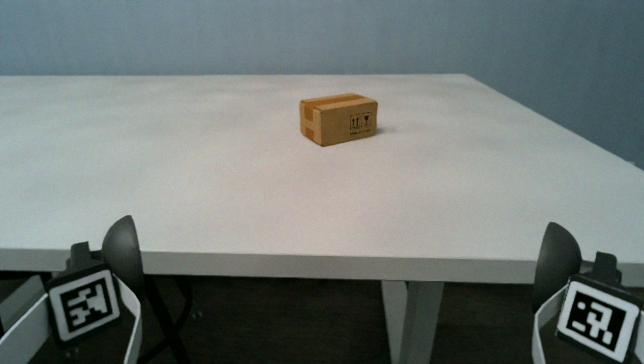

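Scene clock: 454.73 s.
move: done
base_odometry: x=-0.565 y=+0.980 heading=-1.347
turned_by_wheels: +0.000
turned_by_imu: +0.000
base_tilt: forward=-0.4 right=-1.2
lidar_m: 2.63 1.47 1.08 1.04 1.08 1.70 1.63 1.70 0.82 0.82 0.78 1.28
head_depth_mm: 1022 1075 1133 1196 1229 869 675 / 1037 1094 1154 1222 1211 864 673 / 1049 1109 1174 1242 1202 789 667 / 1073 1128 1195 1263 1189 853 664 / 1091 1149 1213 1286 1184 847 662 / 1101 1172 1236 1311 1170 841 658 / 1128 1189 1262 1351 1168 834 656
base_status: not commanded
joint_positions: lift_m=+0.730 arm_m=+0.001 wrist_yaw_rad=+2.997 wrist_pitch_rad=-0.412 wrist_roll_rad=+0.003 gripper_m=+0.037 head_pan_rad=-1.400 head_tilt_rad=-0.350
joint_status: all done
measured_speeds: all 0
motor_effort: left_wheel=+0.9(1.0) right_wheel=+9.5(10.6) lift_m=+29.5(30.9) arm_m=-10.0(12.5) wrist_yaw_rad=+3.0(5.2) wrist_pitch_rad=+1.7(4.6) wrist_roll_rad=-1.3(1.4) gripper_m=+0.1(82.3) head_pan_rad=+2.7(3.5) head_tilt_rad=-2.6(3.9)
hand_pose: x=+0.0112 y=+0.0772 z=+0.7440 quat_wxyz=(+0.195, +0.702, +0.094, +0.679) (m; base frame)
wrist_depth_mm: - 137 - - - - - / - 147 - - - - - / - 161 - - - - - / - 185 - - - - - / - - 204 - - - - / - - 129 - 129 - - / 948 909 261 899 873 888 891
pictures: none

Scene clock: 458.53 s.
move: done
base_odometry: x=-0.565 y=+0.980 heading=-1.347
turned_by_wheels: +0.000
turned_by_imu: +0.000
base_tilt: forward=-0.4 right=-1.2
lidar_m: 2.64 1.47 1.08 1.04 1.08 1.70 1.64 1.70 0.82 0.82 0.78 1.29
head_depth_mm: 2541 2613 2759 2749 2604 1928 1501 / 2627 2743 2885 3000 2680 1890 1485 / 2740 2814 3006 3180 2670 1891 1480 / 2859 2445 2600 2774 2601 1885 1458 / 1937 1972 2075 2206 2287 1874 1454 / 1552 1618 1700 1783 1888 1831 1454 / 1339 1386 1467 1503 1570 1627 1452
base_status: not commanded
joint_positions: lift_m=+0.280 arm_m=+0.001 wrist_yaw_rad=+2.997 wrist_pitch_rad=-0.414 wrist_roll_rad=+0.003 gripper_m=+0.037 head_pan_rad=+0.401 head_tilt_rad=-0.350
joint_status: all done
measured_speeds: all 0
motor_effort: left_wheel=+0.3(1.0) right_wheel=+10.3(10.7) lift_m=+26.0(27.0) arm_m=-6.1(10.3) wrist_yaw_rad=+1.8(3.7) wrist_pitch_rad=+2.2(2.2) wrist_roll_rad=-1.3(1.5) gripper_m=+0.3(1.0) head_pan_rad=-3.6(5.4) head_tilt_rad=-2.4(3.8)
hand_pose: x=+0.0112 y=+0.0770 z=+0.2935 quat_wxyz=(+0.196, +0.701, +0.095, +0.679) (m; base frame)
wrist_depth_mm: - 137 - - - - - / - 147 - - - - - / 943 162 870 900 903 872 876 / 734 185 666 716 704 702 690 / 612 573 206 570 566 578 571 / 512 507 129 301 129 495 490 / 285 281 258 271 424 433 429
pictures: head_camera (sideways), nav_camera (sideways)
camera_calibration:
head_camera: T_world_to_cam=[[-0.251749, -0.156858, -0.954996, 1.25994], [-0.354207, 0.933246, -0.0599118, 0.0797892], [0.900644, 0.323184, -0.290504, 0.328137], [0, 0, 0, 1]] pos_world=[0.0499172, 0.0171206, 1.30335]
nav_camera: T_world_to_cam=[[0.286172, 0.139727, 0.947935, -1.19243], [0.403766, -0.914771, 0.0129458, 0.0308803], [0.868952, 0.379039, -0.318199, 0.362092], [0, 0, 0, 1]] pos_world=[0.0141318, 0.0576166, 1.24517]

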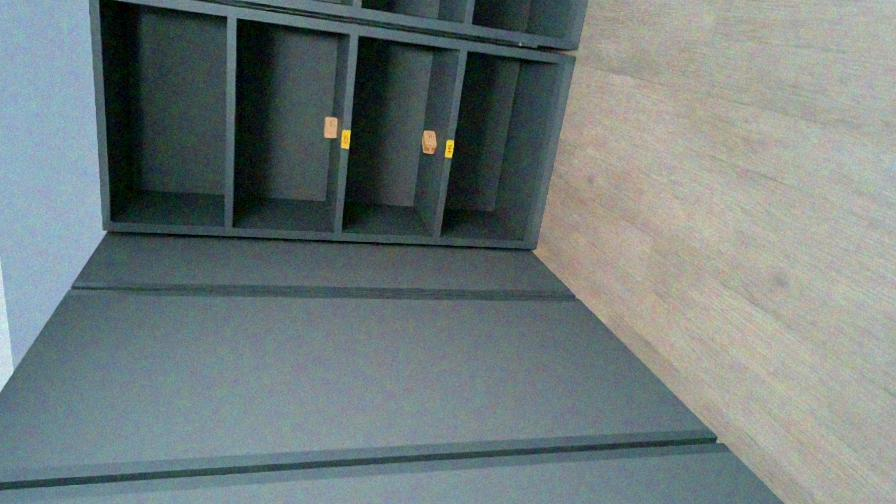

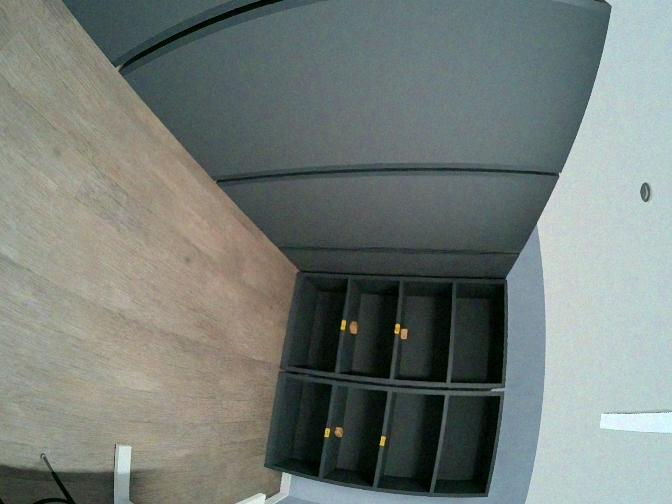

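Emit:
move:
  base: {"translate_m":2.08}
  pace: "max"

Emit:
move:
  base: {"rotate_rad":1.59}
  pace: "max"
  joints: {"head_pan_rad":-1.3,"head_tilt_rad":-0.6}

Emit:
move:
  base: {"translate_m":0.4}
  pace: "max"

Emit:
move:
  joints: {"lift_m":0.53}
  pace: "max"

Emit:
move:
  joints: {"wrist_yaw_rad":0}

Emit:
move:
  joints: {"wrist_pitch_rad":-0.25,"gripper_m":0.179}
  cameras: ["wrist_camera","head_camera"]

Scene clock: 481.47 s.
move: done
base_odometry: x=-0.103 y=-1.048 heading=-1.347
turned_by_wheels: +0.000
turned_by_imu: +0.001
base_tilt: forward=-0.1 right=-1.2
lidar_m: 0.57 1.06 1.07 1.03 1.07 1.48 3.67 1.29 1.28 1.23 0.99 1.06
head_depth_mm: 455 471 497 534 592 1050 884 / 466 490 520 554 577 612 663 / 869 932 989 1003 647 1038 693 / 903 970 1032 1059 724 1116 868 / 949 1016 1086 1057 764 1103 866 / 1001 1069 1141 936 1291 1057 895 / 1044 1123 1208 1028 1351 1102 945
base_status: done
joint_positions: lift_m=+0.280 arm_m=+0.001 wrist_yaw_rad=+2.997 wrist_pitch_rad=-0.414 wrist_roll_rad=+0.003 gripper_m=+0.037 head_pan_rad=+0.400 head_tilt_rad=-0.350
joint_status: not commanded
measured_speeds: all 0
motor_effort: left_wheel=+1.9(10.0) right_wheel=+0.8(16.9) lift_m=+24.6(31.2) arm_m=+5.9(6.0) wrist_yaw_rad=+1.1(3.3) wrist_pitch_rad=+2.2(2.4) wrist_roll_rad=-1.1(1.5) gripper_m=+0.4(1.2) head_pan_rad=-2.3(3.7) head_tilt_rad=-2.7(3.7)
hand_pose: x=+0.0111 y=+0.0770 z=+0.2935 quat_wxyz=(+0.195, +0.701, +0.095, +0.679) (m; base frame)
wrist_depth_mm: - 137 - - - - - / - 148 - - - - - / 945 161 857 911 888 835 - / 737 185 665 705 701 690 666 / 603 583 206 569 566 577 574 / 520 508 128 299 129 497 488 / 285 281 259 270 423 431 434
pictures: none

Scene clock: 483.60 s.
move: done
base_odometry: x=-0.103 y=-1.048 heading=+0.243
turned_by_wheels: +1.590
turned_by_imu: +1.558
base_tilt: forward=-0.3 right=-1.3
lidar_m: 1.03 1.07 1.47 3.66 1.29 1.28 1.24 0.99 1.07 0.58 1.07 1.07
head_depth_mm: 803 876 908 659 1099 880 1144 / 454 502 734 652 1098 875 1161 / 464 516 571 637 747 861 1131 / 866 946 814 671 1008 897 1123 / 892 980 858 1228 1067 1263 1153 / 914 1008 843 1251 1064 1287 1167 / 940 1043 828 1278 1056 1322 1191
base_status: done
joint_positions: lift_m=+0.280 arm_m=+0.001 wrist_yaw_rad=+2.997 wrist_pitch_rad=-0.414 wrist_roll_rad=+0.003 gripper_m=+0.037 head_pan_rad=-1.308 head_tilt_rad=-0.606
joint_status: all done
measured_speeds: translate_m=+0.000 rotate_rad=+0.000 lift_m=+0.000 arm_m=+0.000 wrist_yaw_rad=+0.000 wrist_pitch_rad=+0.000 wrist_roll_rad=+0.000 head_pan_rad=+0.024 head_tilt_rad=+0.000
motor_effort: left_wheel=-5.7(15.3) right_wheel=+7.6(15.2) lift_m=+25.0(26.1) arm_m=-3.6(6.8) wrist_yaw_rad=+2.0(3.1) wrist_pitch_rad=+2.2(2.3) wrist_roll_rad=-1.2(1.3) gripper_m=+0.3(0.8) head_pan_rad=+3.3(4.8) head_tilt_rad=+3.7(6.9)
hand_pose: x=+0.0111 y=+0.0770 z=+0.2935 quat_wxyz=(+0.195, +0.701, +0.095, +0.679) (m; base frame)
wrist_depth_mm: - 137 - - - - - / - 147 - - - - - / 944 162 868 893 902 892 866 / 733 185 663 711 704 694 689 / 606 577 205 567 564 578 576 / 518 514 129 300 129 499 491 / 283 280 258 270 426 435 430
pictures: none

Scene clock: 486.23 s.
move: done
base_odometry: x=+0.285 y=-0.952 heading=+0.243
turned_by_wheels: +0.000
turned_by_imu: +0.000
base_tilt: forward=-0.2 right=-1.3
lidar_m: 0.63 0.66 0.90 2.52 1.85 1.57 1.63 1.33 0.64 1.03 0.81 0.66
head_depth_mm: 808 873 918 635 1111 886 1099 / 826 902 911 663 1099 878 1166 / 848 927 810 691 1093 907 1166 / 869 954 821 687 1050 922 1154 / 894 982 871 1227 1082 943 1157 / 918 1006 858 1221 1073 1265 1176 / 846 896 846 989 1026 1138 1183
base_status: done
joint_positions: lift_m=+0.280 arm_m=+0.001 wrist_yaw_rad=+2.997 wrist_pitch_rad=-0.414 wrist_roll_rad=+0.003 gripper_m=+0.037 head_pan_rad=-1.300 head_tilt_rad=-0.600
joint_status: not commanded
measured_speeds: all 0
motor_effort: left_wheel=+1.9(13.4) right_wheel=+6.5(14.0) lift_m=+26.6(26.8) arm_m=-11.8(13.4) wrist_yaw_rad=+1.9(3.6) wrist_pitch_rad=+2.1(2.3) wrist_roll_rad=-1.1(1.3) gripper_m=+0.4(0.9) head_pan_rad=+3.5(4.0) head_tilt_rad=+3.0(4.4)
hand_pose: x=+0.0110 y=+0.0770 z=+0.2935 quat_wxyz=(+0.195, +0.701, +0.095, +0.679) (m; base frame)
wrist_depth_mm: - 137 - - - - - / - 147 - - - - - / 949 161 857 902 881 880 - / 743 185 666 709 715 700 666 / 606 578 206 565 564 577 573 / 515 514 129 300 129 501 493 / 284 280 259 269 426 432 426
pictures: none

Scene clock: 488.70 s.
move: done
base_odometry: x=+0.285 y=-0.952 heading=+0.243
turned_by_wheels: +0.000
turned_by_imu: +0.000
base_tilt: forward=-0.3 right=-1.2
lidar_m: 0.63 0.66 0.90 2.52 1.86 1.57 1.63 1.33 0.64 1.03 0.81 0.66
head_depth_mm: 808 876 922 634 1109 887 1103 / 826 900 910 662 1101 883 1168 / 848 925 808 690 1101 900 1162 / 867 956 821 689 1049 924 1155 / 893 983 873 1232 1079 947 1154 / 919 1009 859 1221 1073 1260 1167 / 850 894 846 988 1026 1135 1180
base_status: not commanded
joint_positions: lift_m=+0.530 arm_m=+0.001 wrist_yaw_rad=+2.997 wrist_pitch_rad=-0.415 wrist_roll_rad=+0.003 gripper_m=+0.037 head_pan_rad=-1.300 head_tilt_rad=-0.600
joint_status: all done
measured_speeds: all 0
motor_effort: left_wheel=+1.9(2.1) right_wheel=+6.2(7.6) lift_m=+28.2(34.3) arm_m=-9.8(12.3) wrist_yaw_rad=+0.4(3.2) wrist_pitch_rad=+2.3(2.3) wrist_roll_rad=-1.1(1.4) gripper_m=-0.1(0.8) head_pan_rad=+3.8(4.3) head_tilt_rad=+3.1(4.1)
hand_pose: x=+0.0110 y=+0.0769 z=+0.5434 quat_wxyz=(+0.196, +0.701, +0.095, +0.679) (m; base frame)
wrist_depth_mm: - 137 - - - - - / - 148 - - - - - / - 162 - - - - - / - 182 - - - - - / 952 938 205 903 905 912 - / 821 805 129 782 129 787 765 / 706 716 262 696 680 693 684
pictures: none

Scene clock: 491.20 s.
move: done
base_odometry: x=+0.285 y=-0.952 heading=+0.243
turned_by_wheels: +0.000
turned_by_imu: +0.000
base_tilt: forward=-0.4 right=-1.2
lidar_m: 0.63 0.66 0.90 2.51 1.85 1.57 1.63 1.33 0.64 1.03 0.81 0.65
head_depth_mm: 805 876 921 634 1111 886 1102 / 825 899 910 661 1107 878 1166 / 847 925 806 691 1101 901 1157 / 870 951 820 687 1040 922 1151 / 896 982 868 1229 1080 946 1154 / 922 1006 856 1220 1072 1270 1169 / 846 894 842 989 1024 1141 1183
base_status: not commanded
joint_positions: lift_m=+0.530 arm_m=+0.001 wrist_yaw_rad=+0.003 wrist_pitch_rad=-0.415 wrist_roll_rad=+0.003 gripper_m=+0.037 head_pan_rad=-1.300 head_tilt_rad=-0.600
joint_status: all done
measured_speeds: all 0
motor_effort: left_wheel=+1.2(2.1) right_wheel=+6.8(7.3) lift_m=+23.5(28.0) arm_m=-7.5(10.1) wrist_yaw_rad=-3.5(6.2) wrist_pitch_rad=+2.2(2.4) wrist_roll_rad=-1.3(1.4) gripper_m=+0.2(0.8) head_pan_rad=+3.0(4.1) head_tilt_rad=+2.8(4.1)
hand_pose: x=-0.0208 y=-0.3703 z=+0.5434 quat_wxyz=(+0.691, +0.147, -0.692, -0.145) (m; base frame)
wrist_depth_mm: - - 487 - - - - / - - - - - - 337 / - - - - - - 364 / - - - - - - 384 / - - - 149 157 - 423 / - - 126 - 128 522 - / - - 108 - - 556 -
pictures: none

Scene clock: 493.17 s.
move: done
base_odometry: x=+0.285 y=-0.952 heading=+0.243
turned_by_wheels: +0.000
turned_by_imu: +0.000
base_tilt: forward=-0.3 right=-1.1
lidar_m: 0.63 0.66 0.90 2.52 1.86 1.57 1.63 1.33 0.63 1.03 0.81 0.66
head_depth_mm: 804 874 915 636 1114 881 1103 / 823 901 912 662 1102 879 1162 / 847 928 807 689 1095 902 1166 / 872 958 822 688 1050 928 1156 / 892 987 870 1234 1081 946 1146 / 922 1008 856 1223 1071 1259 1171 / 850 896 845 994 1027 1141 1183
base_status: not commanded
joint_positions: lift_m=+0.530 arm_m=+0.001 wrist_yaw_rad=+0.003 wrist_pitch_rad=-0.272 wrist_roll_rad=+0.003 gripper_m=+0.179 head_pan_rad=-1.300 head_tilt_rad=-0.600
joint_status: all done
measured_speeds: all 0
motor_effort: left_wheel=+1.2(2.1) right_wheel=+6.3(7.4) lift_m=+28.0(28.5) arm_m=-6.2(8.1) wrist_yaw_rad=-3.3(4.6) wrist_pitch_rad=+3.6(4.5) wrist_roll_rad=-1.1(1.3) gripper_m=+0.8(84.9) head_pan_rad=+3.2(3.9) head_tilt_rad=+3.5(4.0)
hand_pose: x=-0.0207 y=-0.3859 z=+0.5767 quat_wxyz=(+0.700, +0.097, -0.701, -0.095) (m; base frame)
wrist_depth_mm: 722 - - - - - - / - - 519 - - - - / - - - - - - - / - - - - - - 353 / - 142 - - - - 376 / - 126 - - - - 391 / - - - - - - 105
pictures: head_camera (sideways), wrist_camera
camera_calibration:
head_camera: T_world_to_cam=[[-0.183741, 0.48877, -0.852844, 1.12617], [0.966964, 0.24583, -0.0674411, 0.0815391], [0.176692, -0.837061, -0.517792, 0.628368], [0, 0, 0, 1]] pos_world=[0.017051, -0.0445001, 1.29131]
wrist_camera: T_world_to_cam=[[-0.998831, -0.0424559, -0.0231117, -0.0171454], [0.00118873, 0.4564, -0.889774, 0.721795], [0.0483244, -0.888761, -0.455816, 0.0871011], [0, 0, 0, 1]] pos_world=[-0.0221925, -0.252743, 0.68154]

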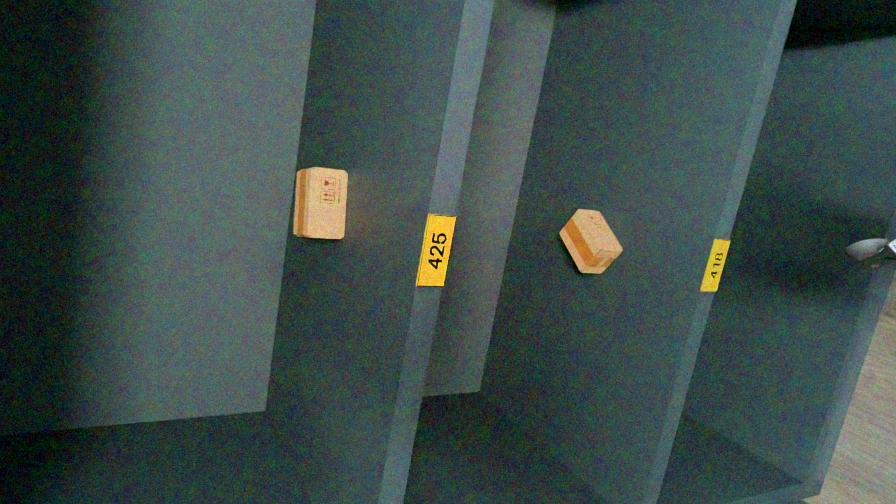

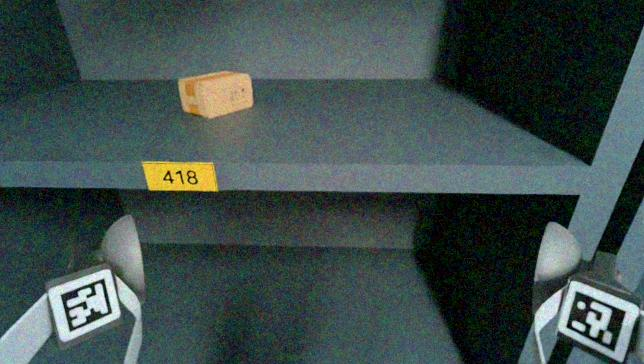

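Emit:
move:
  base: {"translate_m":0.202}
  joints: {"lift_m":0.522}
  cameras: ["wrist_camera"]

Emit:
move:
  joints: {"arm_m":0.3}
  cameras: ["wrist_camera"]

Scene clock: 503.53 s.
move: done
base_odometry: x=+0.481 y=-0.903 heading=+0.243
turned_by_wheels: +0.000
turned_by_imu: +0.000
base_tilt: forward=-0.3 right=-1.3
lidar_m: 0.43 0.45 0.62 1.71 1.90 1.73 1.83 1.46 0.74 1.03 0.61 0.45
head_depth_mm: 806 878 774 638 1109 888 1146 / 829 902 909 665 1103 880 1174 / 847 928 894 694 1094 902 1163 / 871 957 887 688 1085 925 1153 / 820 893 863 990 1047 946 1150 / 649 695 730 778 884 980 1142 / 544 586 655 729 809 889 962
base_status: done
joint_positions: lift_m=+0.522 arm_m=+0.001 wrist_yaw_rad=+0.003 wrist_pitch_rad=-0.271 wrist_roll_rad=+0.003 gripper_m=+0.179 head_pan_rad=-1.300 head_tilt_rad=-0.600
joint_status: all done
measured_speeds: all 0
motor_effort: left_wheel=+1.1(10.7) right_wheel=+10.4(11.6) lift_m=+30.7(31.4) arm_m=-0.8(3.7) wrist_yaw_rad=-2.4(4.2) wrist_pitch_rad=+3.5(3.6) wrist_roll_rad=-1.0(1.4) gripper_m=+0.4(1.1) head_pan_rad=+3.2(4.0) head_tilt_rad=+3.2(4.0)
hand_pose: x=-0.0208 y=-0.3860 z=+0.5689 quat_wxyz=(+0.700, +0.097, -0.701, -0.095) (m; base frame)
wrist_depth_mm: - 708 - - - - 677 / - - - 497 - - - / - - - - - - - / - - - - - - - / - 142 - - - - - / - 126 - - - - - / - - - - - - 105
pictures: wrist_camera
camera_calibration:
wrist_camera: T_world_to_cam=[[-0.998841, -0.0422497, -0.0230718, -0.0173028], [0.00129244, 0.455567, -0.890201, 0.714844], [0.0481214, -0.889198, -0.454984, 0.0828255], [0, 0, 0, 1]] pos_world=[-0.0221923, -0.252742, 0.673639]

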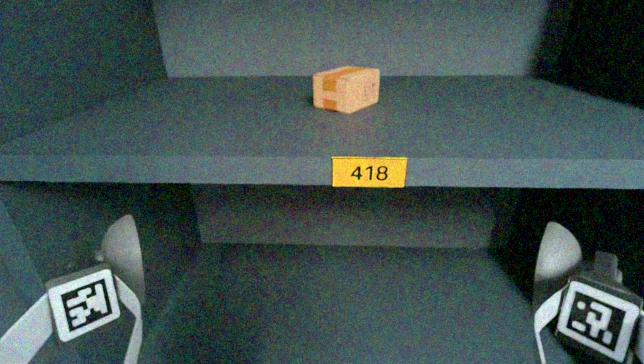

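Scene clock: 506.97 s.
move: done
base_odometry: x=+0.481 y=-0.903 heading=+0.243
turned_by_wheels: +0.000
turned_by_imu: +0.000
base_tilt: forward=-0.2 right=-1.2
lidar_m: 0.43 0.45 0.62 1.71 1.90 1.73 1.83 1.46 0.75 1.03 0.61 0.45
head_depth_mm: 807 878 774 636 1112 884 568 / 827 903 910 663 1108 705 613 / 845 927 898 692 1094 879 1134 / 873 958 882 688 1085 926 1155 / 815 893 861 986 1047 945 1153 / 650 695 728 778 885 978 1141 / 543 588 654 725 808 888 961
base_status: not commanded
joint_positions: lift_m=+0.522 arm_m=+0.300 wrist_yaw_rad=+0.003 wrist_pitch_rad=-0.271 wrist_roll_rad=+0.003 gripper_m=+0.179 head_pan_rad=-1.300 head_tilt_rad=-0.600
joint_status: all done
measured_speeds: all 0
motor_effort: left_wheel=+0.5(1.3) right_wheel=+10.8(11.5) lift_m=+26.7(30.1) arm_m=+13.5(15.0) wrist_yaw_rad=-3.1(4.3) wrist_pitch_rad=+3.5(3.6) wrist_roll_rad=-1.3(1.5) gripper_m=+0.8(1.0) head_pan_rad=+3.2(3.9) head_tilt_rad=+3.3(4.1)
hand_pose: x=-0.0208 y=-0.6854 z=+0.5689 quat_wxyz=(+0.700, +0.097, -0.701, -0.095) (m; base frame)
wrist_depth_mm: 450 - - - - - - / 477 - - - - - - / - - - 252 - - - / 308 305 306 220 270 284 295 / 238 226 234 225 234 232 239 / 122 180 193 191 190 190 188 / - 158 163 162 161 160 107
pictures: wrist_camera
camera_calibration:
wrist_camera: T_world_to_cam=[[-0.998841, -0.0422497, -0.0230718, -0.0299523], [0.00129244, 0.455567, -0.890201, 0.85124], [0.0481214, -0.889198, -0.454984, -0.1834], [0, 0, 0, 1]] pos_world=[-0.0221923, -0.552142, 0.673639]

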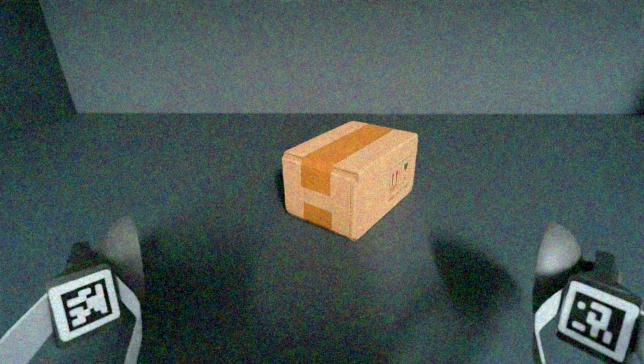

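Emit:
move:
  joints: {"arm_m":0.1,"wrist_pitch_rad":-0.53,"lift_m":0.59}

Emit:
move:
  base: {"translate_m":0.19}
  joints: {"wrist_yaw_rad":-0.61}

Emit:
move:
  joints: {"arm_m":0.364}
  cameras: ["wrist_camera"]

Scene clock: 538.20 s.
move: done
base_odometry: x=+0.481 y=-0.903 heading=+0.243
turned_by_wheels: +0.000
turned_by_imu: +0.000
base_tilt: forward=-0.3 right=-1.1
lidar_m: 0.43 0.45 0.62 1.71 1.90 1.72 1.83 1.45 0.74 1.03 0.61 0.45
head_depth_mm: 808 880 776 636 1112 886 1148 / 828 905 910 663 1104 882 1169 / 850 925 896 692 1093 904 1159 / 873 959 884 688 1082 925 1133 / 823 894 865 988 1048 949 1155 / 650 696 728 778 887 979 1150 / 545 589 652 725 807 886 962
base_status: not commanded
joint_positions: lift_m=+0.590 arm_m=+0.100 wrist_yaw_rad=+0.003 wrist_pitch_rad=-0.541 wrist_roll_rad=+0.001 gripper_m=+0.179 head_pan_rad=-1.300 head_tilt_rad=-0.600
joint_status: all done
measured_speeds: all 0
motor_effort: left_wheel=+1.0(1.3) right_wheel=+10.2(11.7) lift_m=+28.9(33.8) arm_m=-12.5(16.2) wrist_yaw_rad=-2.4(4.6) wrist_pitch_rad=+1.6(11.7) wrist_roll_rad=-0.8(1.3) gripper_m=+0.3(1.4) head_pan_rad=+3.4(3.7) head_tilt_rad=+3.4(3.9)
hand_pose: x=-0.0209 y=-0.4522 z=+0.5761 quat_wxyz=(+0.681, +0.190, -0.681, -0.188) (m; base frame)
wrist_depth_mm: - - - 392 - - - / - - - - - - - / 309 310 316 310 309 307 305 / 317 312 304 - 298 295 290 / - 142 - - - - - / - 126 - - - - - / - - - - - - 105
pictures: none

Scene clock: 541.23 s.
move: done
base_odometry: x=+0.666 y=-0.857 heading=+0.243
turned_by_wheels: +0.000
turned_by_imu: -0.001
base_tilt: forward=-0.3 right=-1.2
lidar_m: 0.24 0.26 0.35 0.96 2.03 1.89 2.02 0.87 0.94 0.69 0.35 0.26
head_depth_mm: 806 875 916 635 1108 884 1144 / 826 899 909 661 1102 878 1141 / 796 903 892 688 1090 902 1159 / 514 580 666 679 946 924 1136 / 496 543 596 666 755 867 1034 / 426 456 491 532 581 639 712 / 353 374 396 422 452 488 530
base_status: done
joint_positions: lift_m=+0.590 arm_m=+0.100 wrist_yaw_rad=-0.607 wrist_pitch_rad=-0.541 wrist_roll_rad=+0.001 gripper_m=+0.179 head_pan_rad=-1.300 head_tilt_rad=-0.600
joint_status: all done
measured_speeds: all 0
motor_effort: left_wheel=+5.9(9.1) right_wheel=+4.1(13.1) lift_m=+23.8(29.1) arm_m=-6.4(12.8) wrist_yaw_rad=-3.6(6.8) wrist_pitch_rad=+1.5(1.7) wrist_roll_rad=-0.6(0.7) gripper_m=+0.6(1.1) head_pan_rad=+3.1(4.1) head_tilt_rad=+3.2(4.1)
hand_pose: x=-0.1397 y=-0.4151 z=+0.5761 quat_wxyz=(+0.593, -0.023, -0.707, -0.384) (m; base frame)
wrist_depth_mm: - - 406 - - - - / - - - - - - - / 308 309 318 - - 646 - / 270 279 307 - 928 741 - / 257 143 - - - 834 886 / - 126 - - 754 778 764 / - - - 666 693 686 105
pictures: none

Scene clock: 544.40 s.
move: done
base_odometry: x=+0.666 y=-0.857 heading=+0.243
turned_by_wheels: +0.000
turned_by_imu: +0.000
base_tilt: forward=-0.4 right=-1.2
lidar_m: 0.25 0.25 0.35 0.97 2.03 1.89 2.02 0.88 0.93 0.69 0.35 0.25
head_depth_mm: 806 876 920 634 1107 602 485 / 828 903 908 661 1105 618 1167 / 796 902 892 692 1099 899 1160 / 514 579 665 680 949 923 1127 / 496 541 596 665 754 871 1040 / 427 456 491 532 579 639 713 / 354 374 396 422 453 488 530
base_status: not commanded
joint_positions: lift_m=+0.590 arm_m=+0.364 wrist_yaw_rad=-0.607 wrist_pitch_rad=-0.541 wrist_roll_rad=+0.001 gripper_m=+0.179 head_pan_rad=-1.300 head_tilt_rad=-0.600
joint_status: all done
measured_speeds: all 0
motor_effort: left_wheel=+6.1(6.5) right_wheel=+3.7(5.0) lift_m=+24.1(24.6) arm_m=+13.6(15.8) wrist_yaw_rad=-3.7(4.6) wrist_pitch_rad=+1.6(1.7) wrist_roll_rad=-0.5(0.7) gripper_m=+0.9(1.1) head_pan_rad=+2.6(3.8) head_tilt_rad=+3.0(4.4)
hand_pose: x=-0.1397 y=-0.6790 z=+0.5760 quat_wxyz=(+0.593, -0.023, -0.707, -0.384) (m; base frame)
wrist_depth_mm: 334 - - - - - - / - - - 263 - - - / 307 314 313 239 296 305 301 / 266 265 263 253 259 256 254 / 230 227 226 224 222 222 219 / - 189 198 196 196 195 192 / 171 173 176 175 174 173 107
pictures: wrist_camera
camera_calibration:
wrist_camera: T_world_to_cam=[[-0.839065, 0.543152, -0.0309166, 0.27603], [0.386592, 0.555298, -0.736336, 0.88778], [-0.382774, -0.629786, -0.675909, 0.0744398], [0, 0, 0, 1]] pos_world=[-0.0831083, -0.596027, 0.712553]

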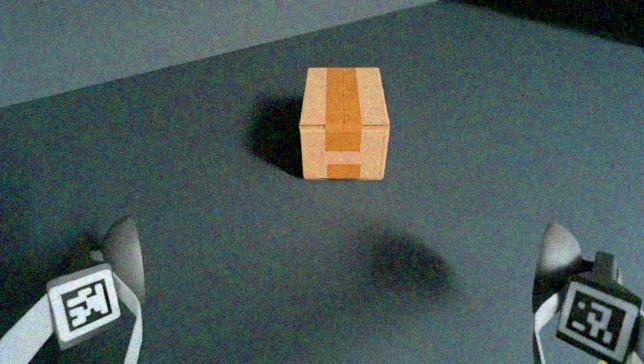

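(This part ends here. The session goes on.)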